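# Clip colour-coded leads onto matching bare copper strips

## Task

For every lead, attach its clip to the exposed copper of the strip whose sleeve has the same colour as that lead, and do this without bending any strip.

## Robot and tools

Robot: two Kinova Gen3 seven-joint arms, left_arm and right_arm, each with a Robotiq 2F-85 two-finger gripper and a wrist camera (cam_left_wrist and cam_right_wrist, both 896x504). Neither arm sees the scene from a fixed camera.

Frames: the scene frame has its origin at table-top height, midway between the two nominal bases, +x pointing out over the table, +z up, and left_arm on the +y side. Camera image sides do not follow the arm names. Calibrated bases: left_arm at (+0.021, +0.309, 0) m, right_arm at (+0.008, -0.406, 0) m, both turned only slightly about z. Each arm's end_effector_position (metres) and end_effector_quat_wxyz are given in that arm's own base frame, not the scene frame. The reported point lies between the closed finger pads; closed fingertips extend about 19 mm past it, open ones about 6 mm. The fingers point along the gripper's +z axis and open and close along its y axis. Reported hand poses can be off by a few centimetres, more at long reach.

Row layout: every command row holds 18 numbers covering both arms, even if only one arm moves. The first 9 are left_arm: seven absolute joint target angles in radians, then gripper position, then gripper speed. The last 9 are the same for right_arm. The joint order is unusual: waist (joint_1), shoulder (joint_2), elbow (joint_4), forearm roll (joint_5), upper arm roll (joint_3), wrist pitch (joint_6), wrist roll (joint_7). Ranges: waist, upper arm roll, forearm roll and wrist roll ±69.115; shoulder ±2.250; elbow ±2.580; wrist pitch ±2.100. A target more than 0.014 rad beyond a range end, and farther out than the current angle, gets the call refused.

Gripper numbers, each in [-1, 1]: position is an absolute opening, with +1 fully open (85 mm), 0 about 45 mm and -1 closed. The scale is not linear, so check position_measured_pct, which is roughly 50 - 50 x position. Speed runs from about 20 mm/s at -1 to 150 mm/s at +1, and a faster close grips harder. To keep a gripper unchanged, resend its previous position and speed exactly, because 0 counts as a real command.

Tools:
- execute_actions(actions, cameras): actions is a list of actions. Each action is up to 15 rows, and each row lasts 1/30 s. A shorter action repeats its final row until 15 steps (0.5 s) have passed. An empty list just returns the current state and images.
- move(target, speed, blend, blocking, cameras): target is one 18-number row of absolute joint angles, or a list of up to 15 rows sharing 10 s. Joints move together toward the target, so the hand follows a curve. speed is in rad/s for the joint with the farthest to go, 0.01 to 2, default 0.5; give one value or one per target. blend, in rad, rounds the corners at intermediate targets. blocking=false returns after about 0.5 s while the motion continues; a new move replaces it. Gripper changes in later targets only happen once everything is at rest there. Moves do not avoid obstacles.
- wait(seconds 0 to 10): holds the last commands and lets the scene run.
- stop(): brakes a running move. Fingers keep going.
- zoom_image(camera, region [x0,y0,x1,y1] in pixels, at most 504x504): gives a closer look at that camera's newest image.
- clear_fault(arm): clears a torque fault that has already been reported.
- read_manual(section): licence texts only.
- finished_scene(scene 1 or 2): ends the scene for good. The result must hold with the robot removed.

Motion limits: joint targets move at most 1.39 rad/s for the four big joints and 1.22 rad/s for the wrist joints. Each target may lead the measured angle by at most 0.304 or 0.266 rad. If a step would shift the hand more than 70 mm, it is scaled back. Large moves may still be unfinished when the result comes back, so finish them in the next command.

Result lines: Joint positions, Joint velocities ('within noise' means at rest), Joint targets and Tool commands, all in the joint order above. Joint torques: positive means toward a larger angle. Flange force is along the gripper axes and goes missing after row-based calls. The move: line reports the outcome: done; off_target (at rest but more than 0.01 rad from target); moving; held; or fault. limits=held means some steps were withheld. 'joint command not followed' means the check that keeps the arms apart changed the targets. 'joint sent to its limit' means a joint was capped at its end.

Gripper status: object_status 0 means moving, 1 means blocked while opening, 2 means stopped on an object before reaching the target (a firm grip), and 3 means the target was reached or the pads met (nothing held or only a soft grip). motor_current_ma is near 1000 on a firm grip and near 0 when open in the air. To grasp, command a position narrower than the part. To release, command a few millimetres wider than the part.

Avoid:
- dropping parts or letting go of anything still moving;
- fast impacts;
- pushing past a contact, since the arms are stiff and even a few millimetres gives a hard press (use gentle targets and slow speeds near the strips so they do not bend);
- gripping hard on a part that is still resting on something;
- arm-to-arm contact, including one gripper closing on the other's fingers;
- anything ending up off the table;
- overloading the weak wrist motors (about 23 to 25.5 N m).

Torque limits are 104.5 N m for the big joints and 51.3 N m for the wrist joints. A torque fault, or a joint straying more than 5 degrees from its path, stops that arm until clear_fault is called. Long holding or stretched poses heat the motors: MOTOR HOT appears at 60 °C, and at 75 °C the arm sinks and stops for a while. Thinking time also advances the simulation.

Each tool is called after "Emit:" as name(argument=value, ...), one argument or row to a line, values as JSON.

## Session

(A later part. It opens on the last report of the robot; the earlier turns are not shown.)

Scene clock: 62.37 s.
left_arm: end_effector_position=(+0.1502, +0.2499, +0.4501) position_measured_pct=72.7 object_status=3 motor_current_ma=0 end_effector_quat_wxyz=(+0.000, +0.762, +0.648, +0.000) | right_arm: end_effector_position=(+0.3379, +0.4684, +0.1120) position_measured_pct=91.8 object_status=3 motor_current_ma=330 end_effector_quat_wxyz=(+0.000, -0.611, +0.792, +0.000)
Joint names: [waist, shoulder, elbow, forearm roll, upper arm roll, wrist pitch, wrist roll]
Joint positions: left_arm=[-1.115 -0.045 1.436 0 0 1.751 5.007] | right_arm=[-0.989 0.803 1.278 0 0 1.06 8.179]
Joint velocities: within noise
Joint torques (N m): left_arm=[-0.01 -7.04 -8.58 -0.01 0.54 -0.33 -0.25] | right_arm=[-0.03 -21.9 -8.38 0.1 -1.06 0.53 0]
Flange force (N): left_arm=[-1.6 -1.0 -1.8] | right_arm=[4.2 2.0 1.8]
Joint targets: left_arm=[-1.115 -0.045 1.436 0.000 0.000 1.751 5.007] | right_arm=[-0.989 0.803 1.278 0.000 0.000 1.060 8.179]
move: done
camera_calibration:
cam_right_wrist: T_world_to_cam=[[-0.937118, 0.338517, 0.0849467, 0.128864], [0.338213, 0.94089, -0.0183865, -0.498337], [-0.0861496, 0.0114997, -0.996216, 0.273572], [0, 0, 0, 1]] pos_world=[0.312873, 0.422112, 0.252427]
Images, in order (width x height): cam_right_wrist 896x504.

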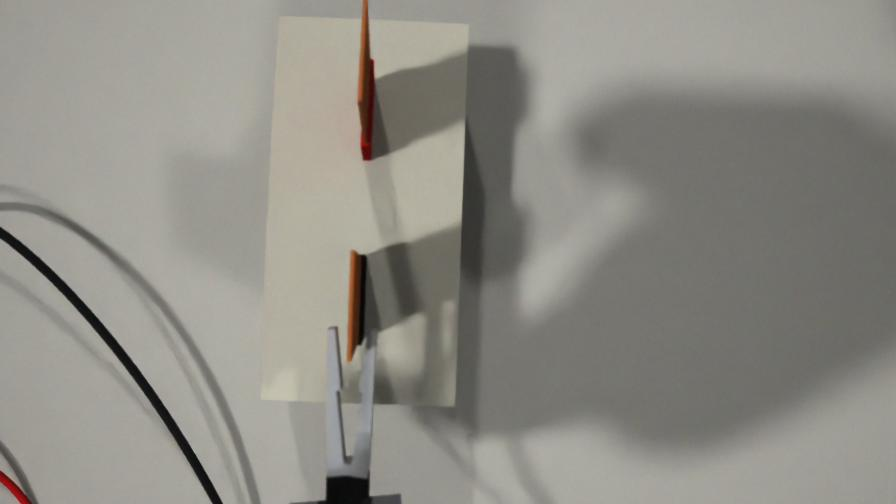

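Emit:
move(
  target=[
    [-1.115, -0.0448, 1.4357, 0, 0, 1.7507, 5.007, -0.45, -1, -0.9869, 0.7895, 1.3071, 0, 0, 1.045, 8.1813, -0.84, -1],
  ],
  speed=[0.05],
  cameras=["cam_right_wrist"],
)

Emit:
zoom_image(
  camera="cam_right_wrist",
  region=[290, 250, 430, 490],
)

Scene clock: 63.67 s.
left_arm: end_effector_position=(+0.1502, +0.2499, +0.4501) position_measured_pct=72.7 object_status=3 motor_current_ma=0 end_effector_quat_wxyz=(+0.000, +0.762, +0.648, +0.000) | right_arm: end_effector_position=(+0.3353, +0.4624, +0.1120) position_measured_pct=91.8 object_status=3 motor_current_ma=330 end_effector_quat_wxyz=(+0.000, -0.611, +0.792, +0.000)
Joint names: [waist, shoulder, elbow, forearm roll, upper arm roll, wrist pitch, wrist roll]
Joint positions: left_arm=[-1.115 -0.045 1.436 0 0 1.751 5.007] | right_arm=[-0.987 0.79 1.307 0 0 1.045 8.181]
Joint velocities: within noise
Joint torques (N m): left_arm=[-0.01 -7.06 -8.57 -0.02 0.54 -0.34 -0.25] | right_arm=[-0.01 -21.67 -8.44 0.13 -1.07 0.51 0.01]
Flange force (N): left_arm=[-1.5 -1.0 -1.9] | right_arm=[4.5 2.2 1.9]
Joint targets: left_arm=[-1.115 -0.045 1.436 0.000 0.000 1.751 5.007] | right_arm=[-0.987 0.789 1.307 0.000 0.000 1.045 8.181]
move: done
camera_calibration:
cam_right_wrist: T_world_to_cam=[[-0.937118, 0.338517, 0.0849467, 0.128458], [0.338213, 0.94089, -0.0183865, -0.491813], [-0.0861496, 0.0114997, -0.996216, 0.273417], [0, 0, 0, 1]] pos_world=[0.310273, 0.416112, 0.252427]
Images, in order (width x height): cam_right_wrist 896x504.

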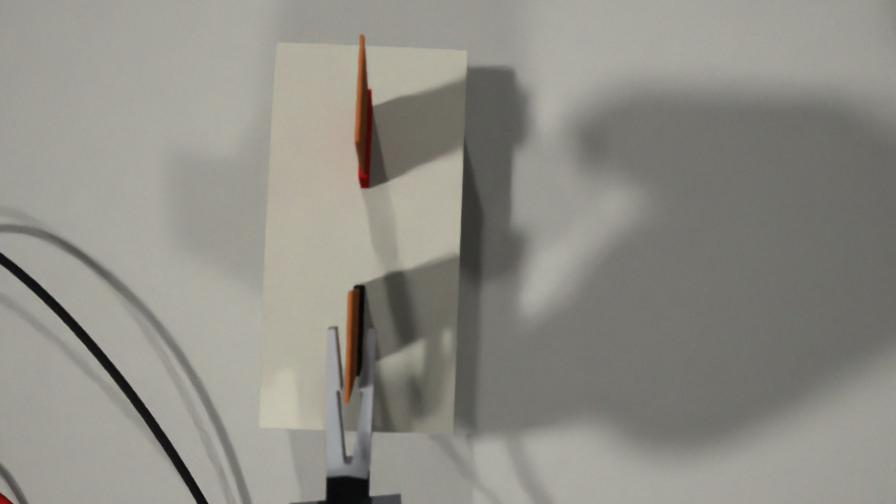

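Scaled by 2.100 from the camera's 896x504 image, which has a finer 1280x720 frame.

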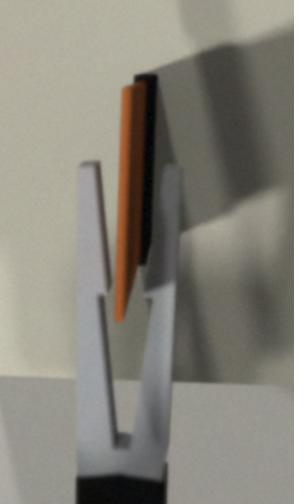

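Emit:
move(
  target=[
    [-1.115, -0.0448, 1.4357, 0, 0, 1.7507, 5.007, -0.45, -1, -0.9869, 0.7895, 1.3071, 0, 0, 1.045, 8.1813, -0.81, -1],
  ],
  speed=[0.05],
  cameras=["cam_right_wrist"],
)

Emit:
zoom_image(
  camera="cam_right_wrist",
  region=[290, 270, 430, 504],
)

Scene clock: 65.27 s.
left_arm: end_effector_position=(+0.1502, +0.2499, +0.4501) position_measured_pct=72.7 object_status=3 motor_current_ma=0 end_effector_quat_wxyz=(+0.000, +0.762, +0.648, +0.000) | right_arm: end_effector_position=(+0.3353, +0.4624, +0.1120) position_measured_pct=90.5 object_status=3 motor_current_ma=100 end_effector_quat_wxyz=(+0.000, -0.611, +0.792, +0.000)
Joint names: [waist, shoulder, elbow, forearm roll, upper arm roll, wrist pitch, wrist roll]
Joint positions: left_arm=[-1.115 -0.045 1.436 0 0 1.751 5.007] | right_arm=[-0.987 0.789 1.307 0 0 1.045 8.181]
Joint velocities: within noise
Joint torques (N m): left_arm=[-0.03 -7.01 -8.56 -0.02 0.53 -0.33 -0.22] | right_arm=[0.03 -21.67 -8.39 0.11 -1.05 0.51 0.02]
Flange force (N): left_arm=[-1.6 -1.1 -1.8] | right_arm=[4.3 2.2 1.8]
Joint targets: left_arm=[-1.115 -0.045 1.436 0.000 0.000 1.751 5.007] | right_arm=[-0.987 0.789 1.307 0.000 0.000 1.045 8.181]
move: done
camera_calibration:
cam_right_wrist: T_world_to_cam=[[-0.93711, 0.338517, 0.08504, 0.128433], [0.338211, 0.94089, -0.0184202, -0.491804], [-0.0862489, 0.0114997, -0.996207, 0.273446], [0, 0, 0, 1]] pos_world=[0.310273, 0.416112, 0.252428]
Images, in order (width x height): cam_right_wrist 896x504.

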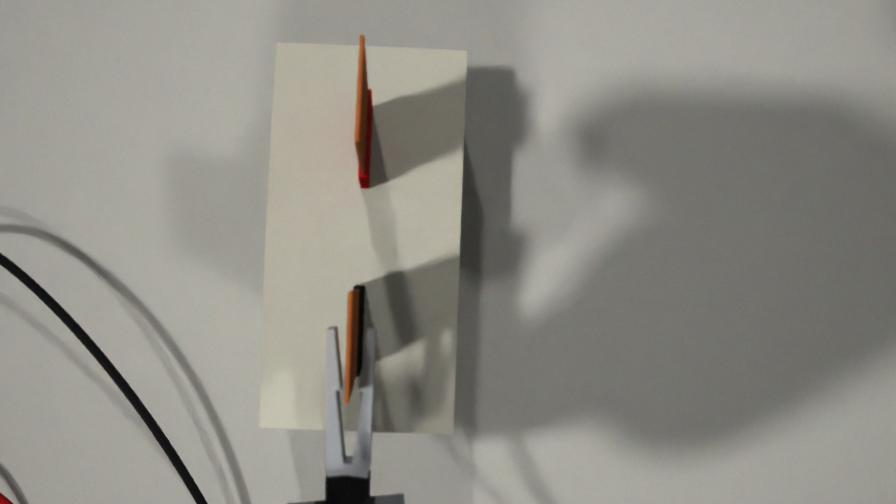

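Scaled by 2.154 from the camera's 896x504 image, which has a finer 1280x720 frame.

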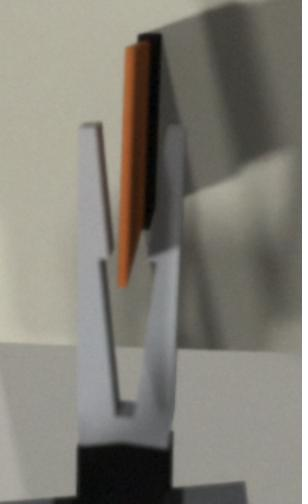

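Emit:
move(
  target=[
    [-1.115, -0.0448, 1.4357, 0, 0, 1.7507, 5.007, -0.45, -1, -0.9869, 0.7895, 1.3071, 0, 0, 1.045, 8.1813, -0.79, -1],
  ],
  speed=[0.05],
  cameras=["cam_right_wrist"],
)

Emit:
zoom_image(
  camera="cam_right_wrist",
  region=[290, 270, 430, 504],
)

Scene clock: 66.00 s.
left_arm: end_effector_position=(+0.1502, +0.2499, +0.4501) position_measured_pct=72.7 object_status=3 motor_current_ma=0 end_effector_quat_wxyz=(+0.000, +0.762, +0.648, +0.000) | right_arm: end_effector_position=(+0.3353, +0.4624, +0.1120) position_measured_pct=89.2 object_status=3 motor_current_ma=70 end_effector_quat_wxyz=(+0.000, -0.611, +0.792, +0.000)
Joint names: [waist, shoulder, elbow, forearm roll, upper arm roll, wrist pitch, wrist roll]
Joint positions: left_arm=[-1.115 -0.045 1.436 0 0 1.751 5.007] | right_arm=[-0.987 0.789 1.307 0 0 1.045 8.181]
Joint velocities: within noise
Joint torques (N m): left_arm=[0 -7.03 -8.59 -0.03 0.53 -0.34 -0.25] | right_arm=[0 -21.7 -8.39 0.13 -1.02 0.5 0]
Flange force (N): left_arm=[-1.7 -1.0 -1.8] | right_arm=[4.3 2.1 1.9]
Joint targets: left_arm=[-1.115 -0.045 1.436 0.000 0.000 1.751 5.007] | right_arm=[-0.987 0.789 1.307 0.000 0.000 1.045 8.181]
move: done
camera_calibration:
cam_right_wrist: T_world_to_cam=[[-0.93711, 0.338517, 0.08504, 0.128433], [0.338211, 0.94089, -0.0184202, -0.491804], [-0.0862489, 0.0114997, -0.996207, 0.273446], [0, 0, 0, 1]] pos_world=[0.310273, 0.416112, 0.252428]
Images, in order (width x height): cam_right_wrist 896x504.

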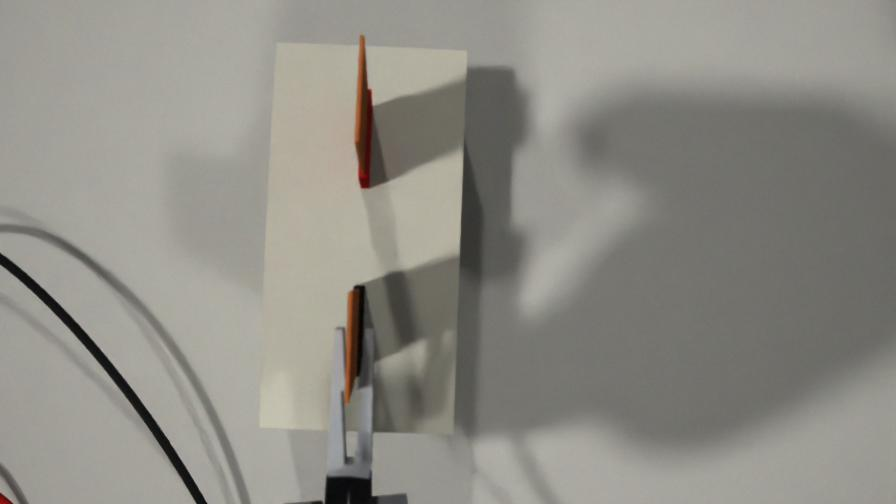

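Scaled by 2.154 from the camera's 896x504 image, which has a finer 1280x720 frame.

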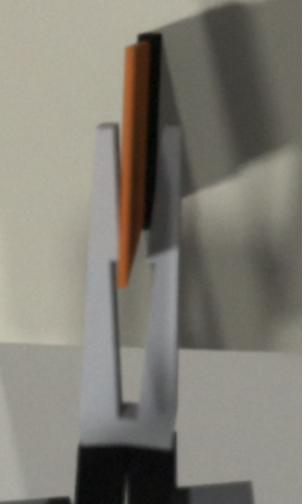

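Emit:
move(
  target=[
    [-1.115, -0.0448, 1.4357, 0, 0, 1.7507, 5.007, -0.45, -1, -0.9869, 0.7895, 1.3071, 0, 0, 1.045, 8.1813, -0.775, -1],
  ],
  speed=[0.05],
  cameras=["cam_right_wrist"],
)

Emit:
zoom_image(
  camera="cam_right_wrist",
  region=[290, 270, 430, 504],
)

Scene clock: 67.07 s.
left_arm: end_effector_position=(+0.1502, +0.2499, +0.4501) position_measured_pct=72.7 object_status=3 motor_current_ma=0 end_effector_quat_wxyz=(+0.000, +0.762, +0.648, +0.000) | right_arm: end_effector_position=(+0.3353, +0.4624, +0.1120) position_measured_pct=88.7 object_status=3 motor_current_ma=60 end_effector_quat_wxyz=(+0.000, -0.611, +0.792, +0.000)
Joint names: [waist, shoulder, elbow, forearm roll, upper arm roll, wrist pitch, wrist roll]
Joint positions: left_arm=[-1.115 -0.045 1.436 0 0 1.751 5.007] | right_arm=[-0.987 0.789 1.307 0 0 1.045 8.181]
Joint velocities: within noise
Joint torques (N m): left_arm=[-0.01 -7.04 -8.56 -0.03 0.53 -0.33 -0.27] | right_arm=[-0.1 -21.73 -8.44 0.04 -1.14 0.5 0]
Flange force (N): left_arm=[-1.6 -0.9 -1.9] | right_arm=[4.5 1.9 2.0]
Joint targets: left_arm=[-1.115 -0.045 1.436 0.000 0.000 1.751 5.007] | right_arm=[-0.987 0.789 1.307 0.000 0.000 1.045 8.181]
move: done
camera_calibration:
cam_right_wrist: T_world_to_cam=[[-0.93711, 0.338517, 0.08504, 0.128433], [0.338211, 0.94089, -0.0184202, -0.491804], [-0.0862489, 0.0114997, -0.996207, 0.273446], [0, 0, 0, 1]] pos_world=[0.310273, 0.416112, 0.252428]
Images, in order (width x height): cam_right_wrist 896x504.

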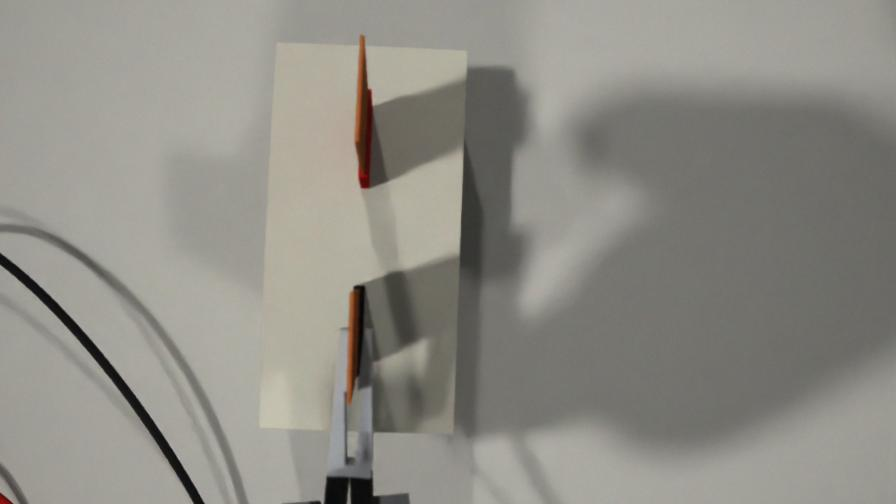

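Scaled by 2.154 from the camera's 896x504 image, which has a finer 1280x720 frame.

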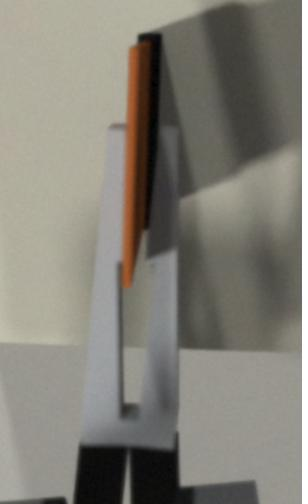

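Emit:
zoom_image(
  camera="cam_right_wrist",
  region=[320, 310, 390, 420],
)

Scaled by 4.582 from the camera's 896x504 image, which has a finer 1280x720 frame.

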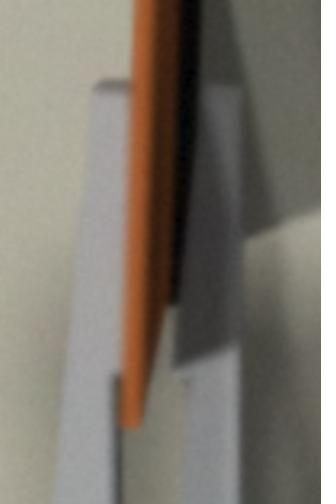

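Emit:
move(
  target=[
    [-1.115, -0.0448, 1.4357, 0, 0, 1.7507, 5.007, -0.45, -1, -0.9857, 0.79, 1.306, 0, 0, 1.0456, 8.1825, -0.775, -1],
  ],
  speed=[0.02],
  cameras=["cam_right_wrist"],
)

Emit:
zoom_image(
  camera="cam_right_wrist",
  region=[320, 310, 390, 420],
)

Scene clock: 69.20 s.
left_arm: end_effector_position=(+0.1502, +0.2499, +0.4501) position_measured_pct=72.7 object_status=3 motor_current_ma=0 end_effector_quat_wxyz=(+0.000, +0.762, +0.648, +0.000) | right_arm: end_effector_position=(+0.3360, +0.4622, +0.1121) position_measured_pct=88.7 object_status=3 motor_current_ma=60 end_effector_quat_wxyz=(+0.000, -0.611, +0.792, +0.000)
Joint names: [waist, shoulder, elbow, forearm roll, upper arm roll, wrist pitch, wrist roll]
Joint positions: left_arm=[-1.115 -0.045 1.436 0 0 1.751 5.007] | right_arm=[-0.986 0.79 1.306 0 0 1.046 8.183]
Joint velocities: within noise
Joint torques (N m): left_arm=[-0.01 -7.07 -8.58 -0.06 0.51 -0.35 -0.27] | right_arm=[0 -21.69 -8.37 0.13 -1.06 0.49 0.01]
Flange force (N): left_arm=[-1.6 -0.9 -1.8] | right_arm=[4.2 2.1 1.8]
Joint targets: left_arm=[-1.115 -0.045 1.436 0.000 0.000 1.751 5.007] | right_arm=[-0.986 0.790 1.306 0.000 0.000 1.046 8.183]
move: done
camera_calibration:
cam_right_wrist: T_world_to_cam=[[-0.937115, 0.338516, 0.0849804, 0.129173], [0.338221, 0.940889, -0.0182927, -0.491887], [-0.0861495, 0.0115997, -0.996215, 0.273437], [0, 0, 0, 1]] pos_world=[0.310973, 0.415912, 0.252427]
Images, in order (width x height): cam_right_wrist 896x504.

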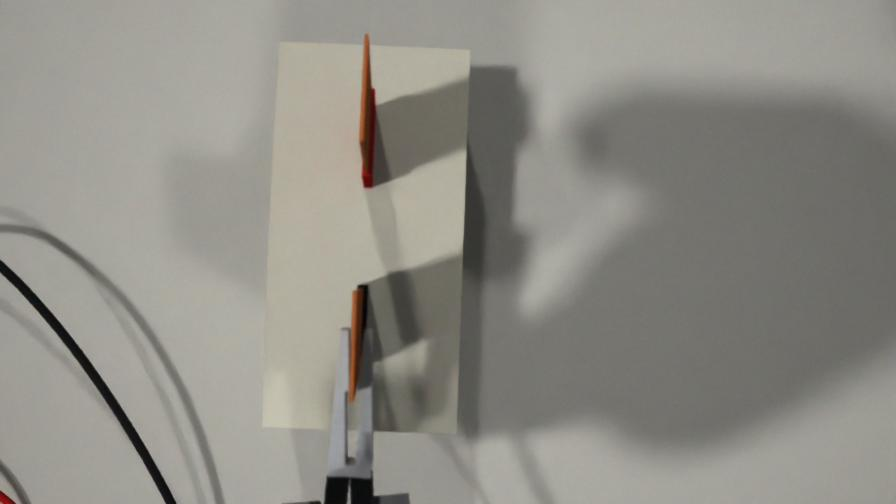

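Scaled by 4.582 from the camera's 896x504 image, which has a finer 1280x720 frame.

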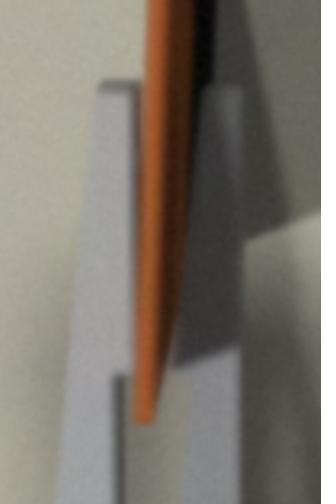

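Emit:
move(
  target=[
    [-1.115, -0.0448, 1.4357, 0, 0, 1.7507, 5.007, -0.45, -1, -0.9857, 0.79, 1.306, 0, 0, 1.0456, 8.1825, -0.764, -1],
  ],
  speed=[0.02],
  cameras=["cam_right_wrist"],
)

Emit:
zoom_image(
  camera="cam_right_wrist",
  region=[310, 270, 410, 504],
)

Emit:
zoom_image(
  camera="cam_right_wrist",
  region=[320, 310, 390, 420],
)

Scene clock: 70.53 s.
left_arm: end_effector_position=(+0.1502, +0.2499, +0.4501) position_measured_pct=72.7 object_status=3 motor_current_ma=0 end_effector_quat_wxyz=(+0.000, +0.762, +0.648, +0.000) | right_arm: end_effector_position=(+0.3360, +0.4622, +0.1121) position_measured_pct=88.3 object_status=3 motor_current_ma=60 end_effector_quat_wxyz=(+0.000, -0.611, +0.792, +0.000)
Joint names: [waist, shoulder, elbow, forearm roll, upper arm roll, wrist pitch, wrist roll]
Joint positions: left_arm=[-1.115 -0.045 1.436 0 0 1.751 5.007] | right_arm=[-0.986 0.79 1.306 0 0 1.046 8.183]
Joint velocities: within noise
Joint torques (N m): left_arm=[-0.01 -7.05 -8.59 -0.03 0.5 -0.32 -0.24] | right_arm=[0 -21.72 -8.41 0.1 -1.05 0.52 -0.01]
Flange force (N): left_arm=[-1.6 -1.0 -1.7] | right_arm=[4.4 2.1 1.9]
Joint targets: left_arm=[-1.115 -0.045 1.436 0.000 0.000 1.751 5.007] | right_arm=[-0.986 0.790 1.306 0.000 0.000 1.046 8.183]
move: done
camera_calibration:
cam_right_wrist: T_world_to_cam=[[-0.937115, 0.338516, 0.0849804, 0.129173], [0.338221, 0.940889, -0.0182927, -0.491887], [-0.0861495, 0.0115997, -0.996215, 0.273437], [0, 0, 0, 1]] pos_world=[0.310973, 0.415912, 0.252427]
Images, in order (width x height): cam_right_wrist 896x504.

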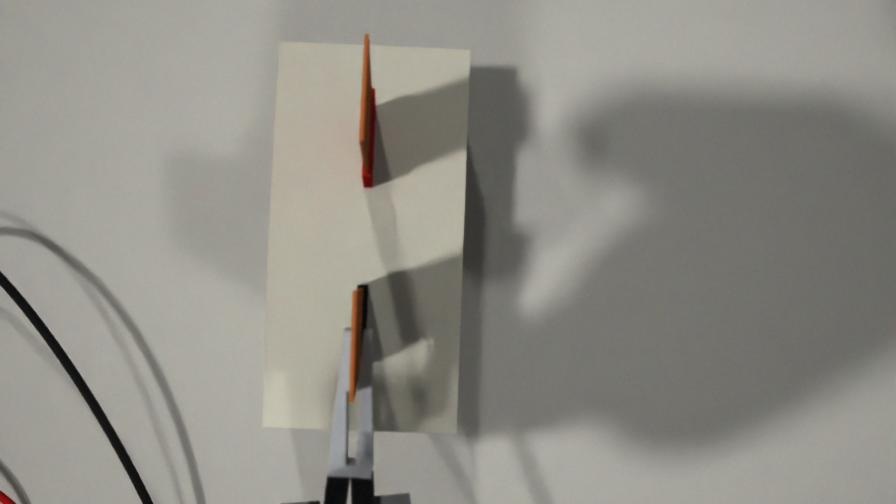

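Scaled by 2.154 from the camera's 896x504 image, which has a finer 1280x720 frame.

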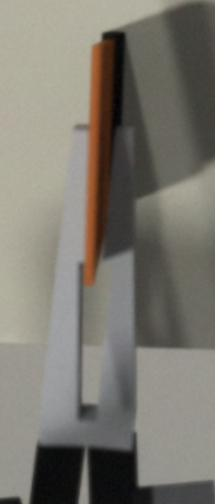

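Scaled by 4.582 from the camera's 896x504 image, which has a finer 1280x720 frame.

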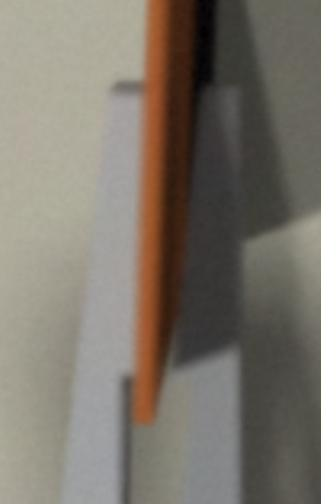

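Emit:
move(
  target=[
    [-1.115, -0.0448, 1.4357, 0, 0, 1.7507, 5.007, -0.45, -1, -0.989, 0.789, 1.3082, 0, 0, 1.0445, 8.2472, -0.764, -1],
  ],
  speed=[0.05],
  cameras=["cam_right_wrist"],
)

Emit:
zoom_image(
  camera="cam_right_wrist",
  region=[320, 310, 390, 420],
)

Scene clock: 73.70 s.
left_arm: end_effector_position=(+0.1502, +0.2499, +0.4501) position_measured_pct=72.7 object_status=3 motor_current_ma=0 end_effector_quat_wxyz=(+0.000, +0.762, +0.648, +0.000) | right_arm: end_effector_position=(+0.3342, +0.4629, +0.1120) position_measured_pct=88.3 object_status=3 motor_current_ma=60 end_effector_quat_wxyz=(+0.000, -0.637, +0.771, +0.000)
Joint names: [waist, shoulder, elbow, forearm roll, upper arm roll, wrist pitch, wrist roll]
Joint positions: left_arm=[-1.115 -0.045 1.436 0 0 1.751 5.007] | right_arm=[-0.989 0.789 1.308 0 0 1.044 8.247]
Joint velocities: within noise
Joint torques (N m): left_arm=[-0.04 -7.05 -8.58 -0.03 0.52 -0.34 -0.25] | right_arm=[-0.03 -21.68 -8.37 0.11 -1.03 0.51 -0.12]
Flange force (N): left_arm=[-1.6 -1.0 -1.8] | right_arm=[4.2 2.1 1.8]
Joint targets: left_arm=[-1.115 -0.045 1.436 0.000 0.000 1.751 5.007] | right_arm=[-0.989 0.789 1.308 0.000 0.000 1.044 8.247]
move: done
camera_calibration:
cam_right_wrist: T_world_to_cam=[[-0.957937, 0.274105, 0.0849883, 0.164057], [0.273537, 0.961684, -0.0184802, -0.479874], [-0.0867974, 0.00554462, -0.996211, 0.276286], [0, 0, 0, 1]] pos_world=[0.3124, 0.414987, 0.252428]
Images, in order (width x height): cam_right_wrist 896x504.

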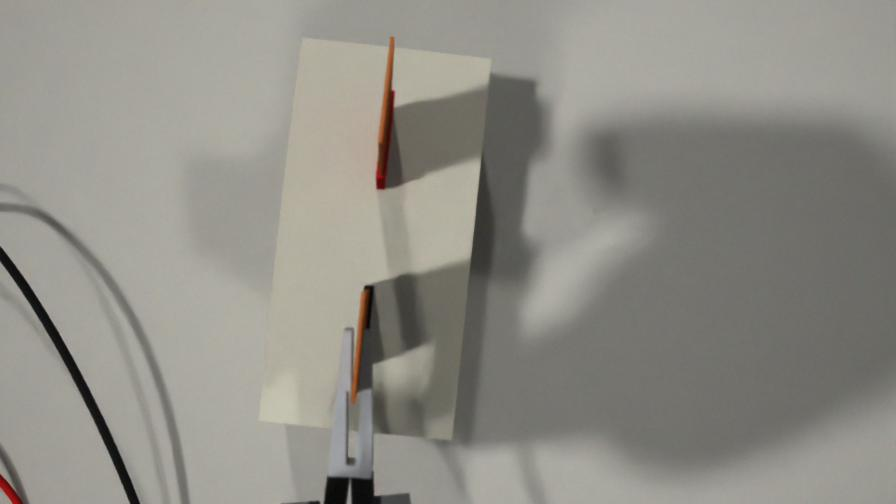

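Scaled by 4.582 from the camera's 896x504 image, which has a finer 1280x720 frame.

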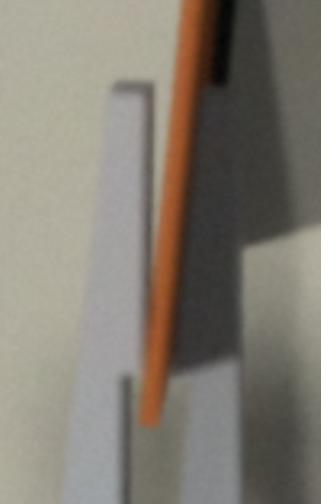

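Emit:
move(
  target=[
    [-1.115, -0.0448, 1.4357, 0, 0, 1.7507, 5.007, -0.45, -1, -0.989, 0.789, 1.3082, 0, 0, 1.0445, 8.2472, -0.752, -1],
  ],
  speed=[0.05],
  cameras=["cam_right_wrist"],
)

Emit:
zoom_image(
  camera="cam_right_wrist",
  region=[320, 310, 390, 420],
)

Scene clock: 74.63 s.
left_arm: end_effector_position=(+0.1502, +0.2499, +0.4501) position_measured_pct=72.7 object_status=3 motor_current_ma=0 end_effector_quat_wxyz=(+0.000, +0.762, +0.648, +0.000) | right_arm: end_effector_position=(+0.3342, +0.4629, +0.1120) position_measured_pct=87.4 object_status=3 motor_current_ma=30 end_effector_quat_wxyz=(+0.000, -0.637, +0.771, +0.000)
Joint names: [waist, shoulder, elbow, forearm roll, upper arm roll, wrist pitch, wrist roll]
Joint positions: left_arm=[-1.115 -0.045 1.436 0 0 1.751 5.007] | right_arm=[-0.989 0.789 1.308 0 0 1.044 8.247]
Joint velocities: within noise
Joint torques (N m): left_arm=[0 -7.04 -8.56 -0.02 0.5 -0.33 -0.25] | right_arm=[-0.1 -21.71 -8.42 0.07 -1.13 0.5 0.01]
Flange force (N): left_arm=[-1.6 -1.0 -1.8] | right_arm=[4.2 2.2 1.9]
Joint targets: left_arm=[-1.115 -0.045 1.436 0.000 0.000 1.751 5.007] | right_arm=[-0.989 0.789 1.308 0.000 0.000 1.044 8.247]
move: done
camera_calibration:
cam_right_wrist: T_world_to_cam=[[-0.957937, 0.274105, 0.0849883, 0.164057], [0.273537, 0.961684, -0.0184802, -0.479874], [-0.0867974, 0.00554462, -0.996211, 0.276286], [0, 0, 0, 1]] pos_world=[0.3124, 0.414987, 0.252428]
Images, in order (width x height): cam_right_wrist 896x504.

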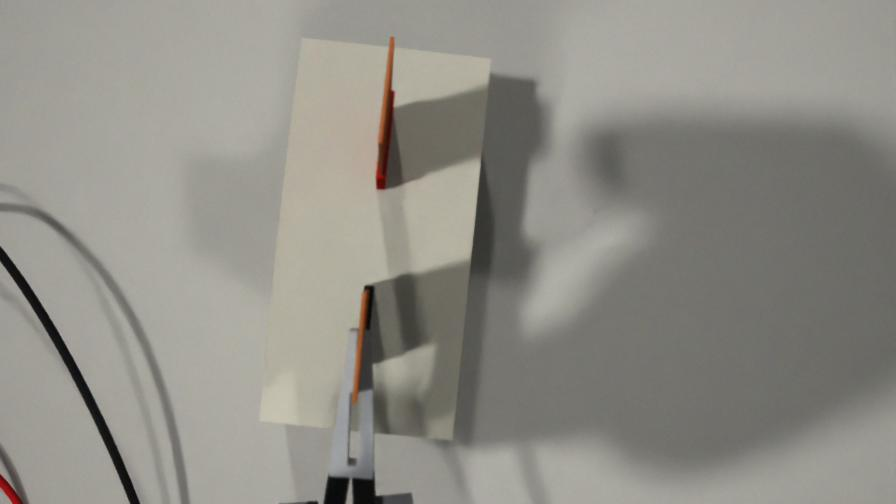

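Scaled by 4.582 from the camera's 896x504 image, which has a finer 1280x720 frame.

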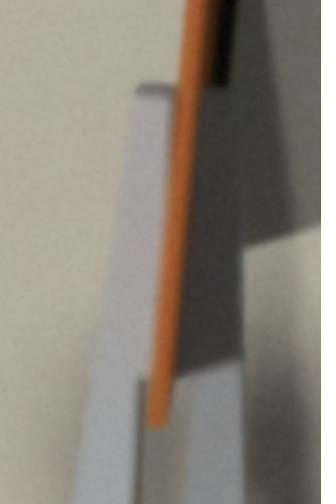

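Emit:
move(
  target=[
    [-1.115, -0.0448, 1.4357, 0, 0, 1.7507, 5.007, -0.45, -1, -0.989, 0.789, 1.3082, 0, 0, 1.0445, 8.2472, -0.74, -1],
  ],
  speed=[0.05],
  cameras=["cam_right_wrist"],
)

Emit:
zoom_image(
  camera="cam_right_wrist",
  region=[320, 310, 390, 420],
)

Emit:
zoom_image(
  camera="cam_right_wrist",
  region=[260, 400, 450, 504],
)

Scene clock: 75.63 s.
left_arm: end_effector_position=(+0.1502, +0.2499, +0.4501) position_measured_pct=72.7 object_status=3 motor_current_ma=0 end_effector_quat_wxyz=(+0.000, +0.762, +0.648, +0.000) | right_arm: end_effector_position=(+0.3342, +0.4629, +0.1120) position_measured_pct=87.0 object_status=3 motor_current_ma=10 end_effector_quat_wxyz=(+0.000, -0.637, +0.771, +0.000)
Joint names: [waist, shoulder, elbow, forearm roll, upper arm roll, wrist pitch, wrist roll]
Joint positions: left_arm=[-1.115 -0.045 1.436 0 0 1.751 5.007] | right_arm=[-0.989 0.789 1.308 0 0 1.044 8.247]
Joint velocities: within noise
Joint torques (N m): left_arm=[0.01 -7.06 -8.57 -0.02 0.54 -0.32 -0.24] | right_arm=[-0.17 -21.69 -8.52 0.01 -1.27 0.43 0]
Flange force (N): left_arm=[-1.5 -1.1 -1.8] | right_arm=[4.6 2.2 1.8]
Joint targets: left_arm=[-1.115 -0.045 1.436 0.000 0.000 1.751 5.007] | right_arm=[-0.989 0.789 1.308 0.000 0.000 1.044 8.247]
move: done
camera_calibration:
cam_right_wrist: T_world_to_cam=[[-0.957937, 0.274105, 0.0849883, 0.164057], [0.273537, 0.961684, -0.0184802, -0.479874], [-0.0867974, 0.00554462, -0.996211, 0.276286], [0, 0, 0, 1]] pos_world=[0.3124, 0.414987, 0.252428]
Images, in order (width x height): cam_right_wrist 896x504.

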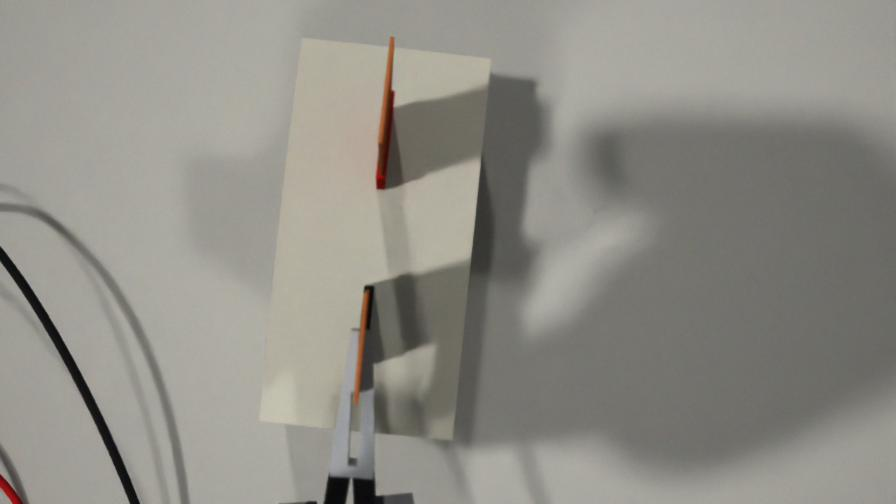

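Scaled by 4.582 from the camera's 896x504 image, which has a finer 1280x720 frame.

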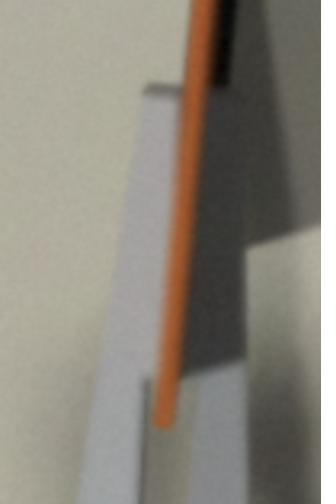

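Scaled by 2.653 from the camera's 896x504 image, which has a finer 1280x720 frame.

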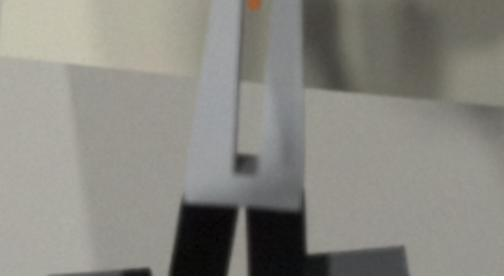

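Emit:
move(
  target=[
    [-1.115, -0.0448, 1.4357, 0, 0, 1.7507, 5.007, -0.45, -1, -0.989, 0.789, 1.3082, 0, 0, 1.0445, 8.2472, -0.725, -1],
  ],
  speed=[0.05],
  cameras=["cam_right_wrist"],
)

Emit:
zoom_image(
  camera="cam_right_wrist",
  region=[320, 310, 390, 420],
)

Emit:
zoom_image(
  camera="cam_right_wrist",
  region=[260, 400, 450, 504],
)

Scene clock: 76.77 s.
left_arm: end_effector_position=(+0.1502, +0.2499, +0.4501) position_measured_pct=72.7 object_status=3 motor_current_ma=0 end_effector_quat_wxyz=(+0.000, +0.762, +0.648, +0.000) | right_arm: end_effector_position=(+0.3342, +0.4629, +0.1120) position_measured_pct=86.1 object_status=3 motor_current_ma=0 end_effector_quat_wxyz=(+0.000, -0.637, +0.771, +0.000)
Joint names: [waist, shoulder, elbow, forearm roll, upper arm roll, wrist pitch, wrist roll]
Joint positions: left_arm=[-1.115 -0.045 1.436 0 0 1.751 5.007] | right_arm=[-0.989 0.789 1.308 0 0 1.044 8.247]
Joint velocities: within noise
Joint torques (N m): left_arm=[-0.04 -7.04 -8.56 -0.04 0.5 -0.35 -0.25] | right_arm=[-0.03 -21.68 -8.39 0.08 -1.11 0.52 -0.01]
Flange force (N): left_arm=[-1.6 -0.9 -1.9] | right_arm=[4.2 2.3 1.9]
Joint targets: left_arm=[-1.115 -0.045 1.436 0.000 0.000 1.751 5.007] | right_arm=[-0.989 0.789 1.308 0.000 0.000 1.044 8.247]
move: done
camera_calibration:
cam_right_wrist: T_world_to_cam=[[-0.957937, 0.274105, 0.0849883, 0.164057], [0.273537, 0.961684, -0.0184802, -0.479874], [-0.0867974, 0.00554462, -0.996211, 0.276286], [0, 0, 0, 1]] pos_world=[0.3124, 0.414987, 0.252428]
Images, in order (width x height): cam_right_wrist 896x504.

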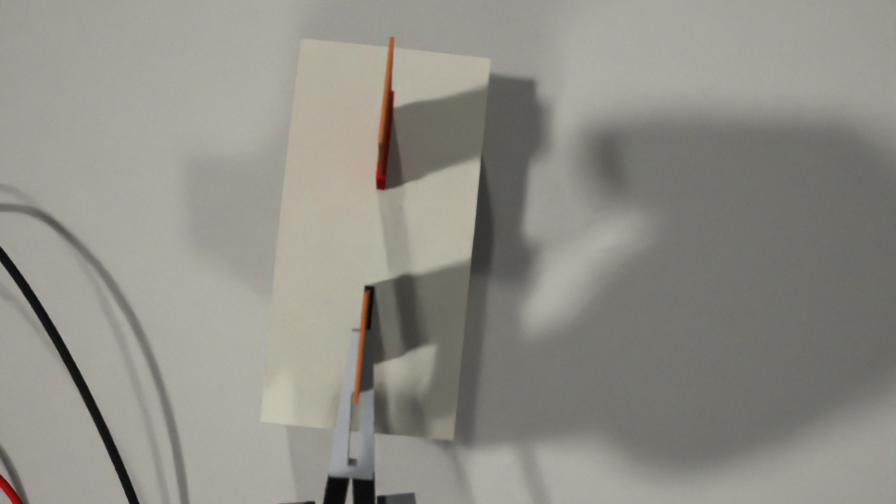

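Scaled by 4.582 from the camera's 896x504 image, which has a finer 1280x720 frame.

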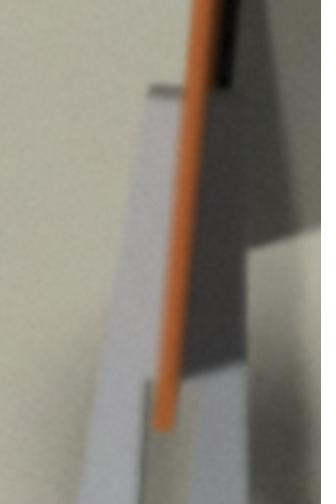

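Scaled by 2.653 from the camera's 896x504 image, which has a finer 1280x720 frame.

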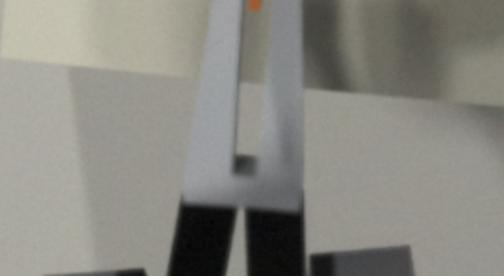

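Emit:
move(
  target=[
    [-1.115, -0.0448, 1.4357, 0, 0, 1.7507, 5.007, -0.45, -1, -0.989, 0.789, 1.3082, 0, 0, 1.0445, 8.2472, -0.5, -1],
  ],
  speed=[0.05],
  cameras=["cam_right_wrist"],
)

Scene clock: 77.87 s.
left_arm: end_effector_position=(+0.1502, +0.2499, +0.4501) position_measured_pct=72.7 object_status=3 motor_current_ma=0 end_effector_quat_wxyz=(+0.000, +0.762, +0.648, +0.000) | right_arm: end_effector_position=(+0.3342, +0.4629, +0.1120) position_measured_pct=74.9 object_status=0 motor_current_ma=0 end_effector_quat_wxyz=(+0.000, -0.637, +0.771, +0.000)
Joint names: [waist, shoulder, elbow, forearm roll, upper arm roll, wrist pitch, wrist roll]
Joint positions: left_arm=[-1.115 -0.045 1.436 0 0 1.751 5.007] | right_arm=[-0.989 0.789 1.308 0 0 1.044 8.247]
Joint velocities: within noise
Joint torques (N m): left_arm=[0.01 -7.04 -8.57 -0.02 0.49 -0.34 -0.25] | right_arm=[0.03 -21.71 -8.38 0.11 -1.06 0.53 0]
Flange force (N): left_arm=[-1.6 -1.0 -1.8] | right_arm=[4.1 2.4 1.9]
Joint targets: left_arm=[-1.115 -0.045 1.436 0.000 0.000 1.751 5.007] | right_arm=[-0.989 0.789 1.308 0.000 0.000 1.044 8.247]
move: done
camera_calibration:
cam_right_wrist: T_world_to_cam=[[-0.957937, 0.274105, 0.0849883, 0.164057], [0.273537, 0.961684, -0.0184802, -0.479874], [-0.0867974, 0.00554462, -0.996211, 0.276286], [0, 0, 0, 1]] pos_world=[0.3124, 0.414987, 0.252428]
Images, in order (width x height): cam_right_wrist 896x504.

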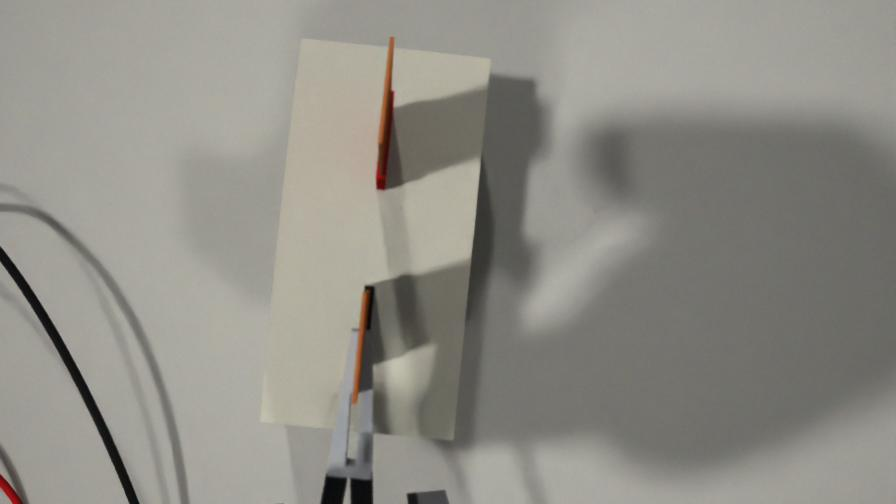

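Emit:
move(
  target=[
    [-1.115, -0.0448, 1.4357, 0, 0, 1.7507, 5.007, -0.45, -1, -0.989, 0.6851, 1.1409, 0, 0, 1.3157, 8.2472, -0.5, -1],
    [0.3117, 0.178, 2.4112, 0, 0, 0.5524, 1.9557, -0.45, -1, 0.1, -0.112, 1.978, 0, 0, 1.275, 6.0, -0.5, -1],
  ],
  speed=[0.15, 0.8],
  cameras=["cam_left_wrist", "cam_right_wrist"],
)

Scene clock: 85.20 s.
left_arm: end_effector_position=(+0.2203, -0.0971, +0.1200) position_measured_pct=72.7 object_status=3 motor_current_ma=0 end_effector_quat_wxyz=(+0.000, -0.037, +0.999, +0.000) | right_arm: end_effector_position=(+0.2502, -0.0501, +0.3002) position_measured_pct=74.9 object_status=3 motor_current_ma=0 end_effector_quat_wxyz=(+0.000, +0.829, +0.560, +0.000)
Joint names: [waist, shoulder, elbow, forearm roll, upper arm roll, wrist pitch, wrist roll]
Joint positions: left_arm=[0.312 0.178 2.411 0 0 0.552 1.956] | right_arm=[0.1 -0.112 1.978 0 0 1.275 6]
Joint velocities: within noise
Joint torques (N m): left_arm=[-0.03 -7.27 -4.32 0.02 0.74 -0.3 -0.08] | right_arm=[0.22 -6.41 -9.34 0.07 -1.37 0.45 0.04]
Flange force (N): left_arm=[0.9 0.5 -5.6] | right_arm=[-2.7 -0.9 4.0]
Joint targets: left_arm=[0.312 0.178 2.411 0.000 0.000 0.552 1.956] | right_arm=[0.100 -0.112 1.978 0.000 0.000 1.275 6.000]
move: done
camera_calibration:
cam_left_wrist: T_world_to_cam=[[0.00530857, 0.997104, 0.0758625, 0.0736638], [0.996342, -0.0117448, 0.0846489, -0.180445], [0.0852947, 0.0751356, -0.993519, 0.259519], [0, 0, 0, 1]] pos_world=[0.157258, -0.0950689, 0.267523]
cam_right_wrist: T_world_to_cam=[[0.886799, -0.454175, 0.0855161, -0.289959], [-0.454338, -0.890634, -0.0186709, 0.129241], [0.0846434, -0.0222959, -0.996162, 0.414913], [0, 0, 0, 1]] pos_world=[0.280735, -0.00733452, 0.440529]

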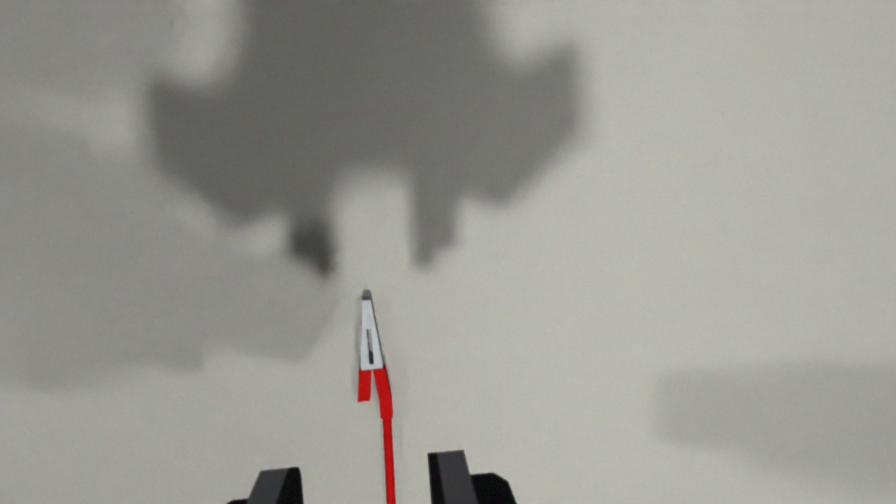

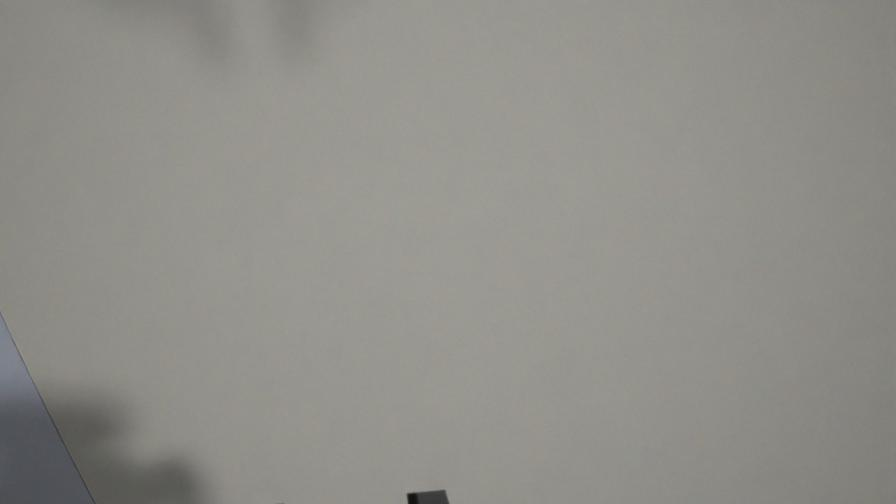

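Emit:
zoom_image(
  camera="cam_left_wrist",
  region=[330, 270, 430, 430],
)

Scaled by 3.150 from the camera's 896x504 image, which has a finer 1280x720 frame.

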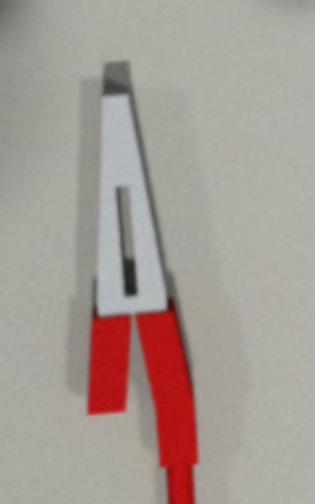

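Emit:
move(
  target=[0.3027, 0.4467, 2.4929, 0, 0, 0.2021, 1.9277, -0.47, -1, 0.1, -0.112, 1.978, 0, 0, 1.275, 6.0, -0.5, -1],
  speed=0.3,
  cameras=["cam_left_wrist"],
)

Emit:
zoom_image(
  camera="cam_left_wrist",
  region=[310, 300, 480, 504],
)

Scene clock: 88.70 s.
left_arm: end_effector_position=(+0.2263, -0.0967, +0.0450) position_measured_pct=73.2 object_status=3 motor_current_ma=0 end_effector_quat_wxyz=(+0.000, -0.027, +1.000, +0.000) | right_arm: end_effector_position=(+0.2502, -0.0501, +0.3002) position_measured_pct=74.9 object_status=3 motor_current_ma=0 end_effector_quat_wxyz=(+0.000, +0.829, +0.560, +0.000)
Joint names: [waist, shoulder, elbow, forearm roll, upper arm roll, wrist pitch, wrist roll]
Joint positions: left_arm=[0.303 0.447 2.493 0 0 0.202 1.928] | right_arm=[0.1 -0.112 1.978 0 0 1.275 6]
Joint velocities: left_arm=[0 0.005 0 0 0 -0.001 0] | right_arm=[within noise]
Joint torques (N m): left_arm=[0.06 -9.44 -1.41 0.02 0.85 -0.32 -0.24] | right_arm=[0.2 -6.28 -9.3 0.09 -1.37 0.47 0.02]
Flange force (N): left_arm=[-0.3 -1.2 -6.6] | right_arm=[-2.9 -1.1 3.9]
Joint targets: left_arm=[0.303 0.447 2.493 0.000 0.000 0.202 1.928] | right_arm=[0.100 -0.112 1.978 0.000 0.000 1.275 6.000]
move: done
camera_calibration:
cam_left_wrist: T_world_to_cam=[[0.0244289, 0.996818, 0.0758701, 0.0745649], [0.995947, -0.0308386, 0.084494, -0.181701], [0.0865649, 0.0734985, -0.993531, 0.184018], [0, 0, 0, 1]] pos_world=[0.163213, -0.0934562, 0.192523]
Images, in order (width x height): cam_left_wrist 896x504.

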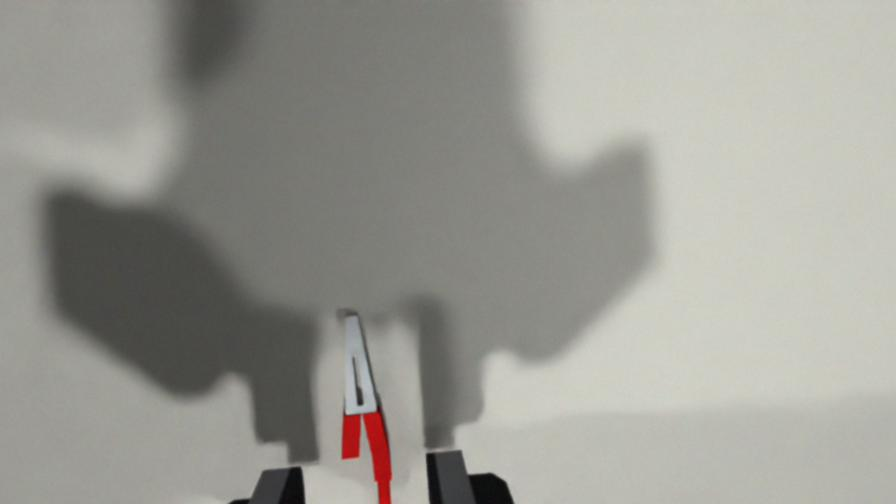

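Scaled by 2.471 from the camera's 896x504 image, which has a finer 1280x720 frame.

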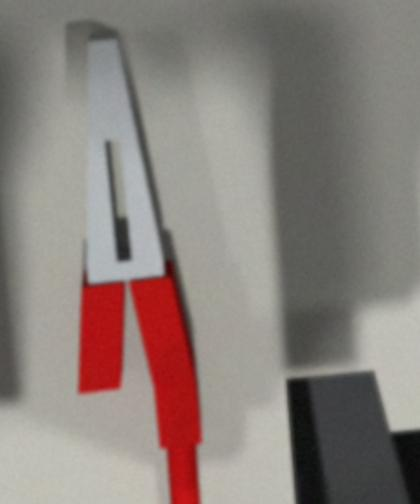

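Emit:
move(
  target=[
    [0.306, 0.5391, 2.5122, 0, 0, 0.0903, 1.931, -0.47, -1, 0.1, -0.112, 1.978, 0, 0, 1.275, 6.0, -0.5, -1],
    [0.306, 0.5391, 2.5122, 0, 0, 0.0903, 1.931, -0.8, -1, 0.1, -0.112, 1.978, 0, 0, 1.275, 6.0, -0.5, -1],
  ],
  speed=0.08,
  cameras=["cam_left_wrist"],
)

Emit:
zoom_image(
  camera="cam_left_wrist",
  region=[280, 300, 480, 504],
)

Scene clock: 92.47 s.
left_arm: end_effector_position=(+0.2255, -0.0973, +0.0215) position_measured_pct=89.6 object_status=0 motor_current_ma=30 end_effector_quat_wxyz=(+0.000, -0.027, +1.000, +0.000) | right_arm: end_effector_position=(+0.2502, -0.0501, +0.3002) position_measured_pct=74.9 object_status=3 motor_current_ma=0 end_effector_quat_wxyz=(+0.000, +0.829, +0.560, +0.000)
Joint names: [waist, shoulder, elbow, forearm roll, upper arm roll, wrist pitch, wrist roll]
Joint positions: left_arm=[0.306 0.539 2.512 0 0 0.09 1.931] | right_arm=[0.1 -0.112 1.978 0 0 1.275 6]
Joint velocities: within noise
Joint torques (N m): left_arm=[0.12 -10.05 -0.46 -0.01 0.89 -0.23 -0.25] | right_arm=[0.18 -6.29 -9.3 0.07 -1.36 0.45 0]
Flange force (N): left_arm=[-0.7 -0.9 -6.4] | right_arm=[-3.0 -1.0 3.8]
Joint targets: left_arm=[0.306 0.539 2.512 0.000 0.000 0.090 1.931] | right_arm=[0.100 -0.112 1.978 0.000 0.000 1.275 6.000]
move: done
camera_calibration:
cam_left_wrist: T_world_to_cam=[[0.0243285, 0.996821, 0.0758643, 0.0769807], [0.995941, -0.0307455, 0.0845997, -0.179045], [0.0866633, 0.0734981, -0.993523, 0.160758], [0, 0, 0, 1]] pos_world=[0.162513, -0.0940562, 0.169023]
Images, in order (width x height): cam_left_wrist 896x504.

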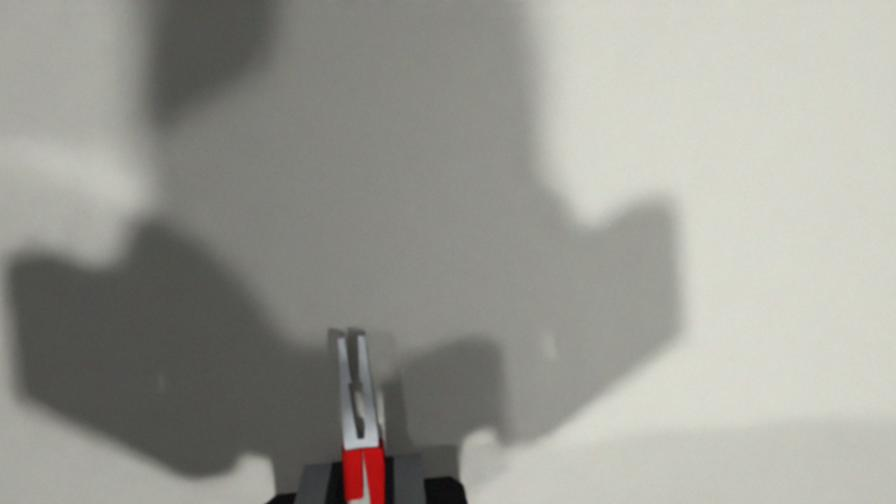

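Scaled by 2.471 from the camera's 896x504 image, which has a finer 1280x720 frame.

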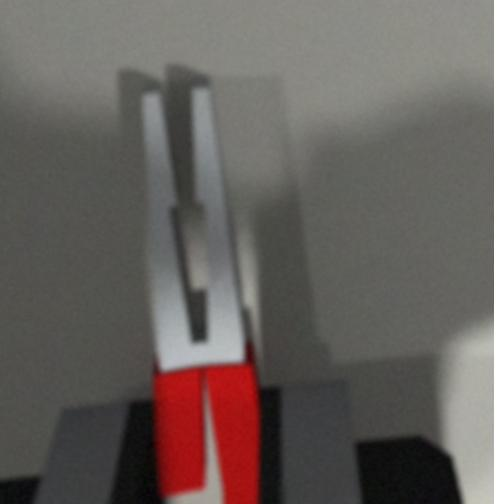

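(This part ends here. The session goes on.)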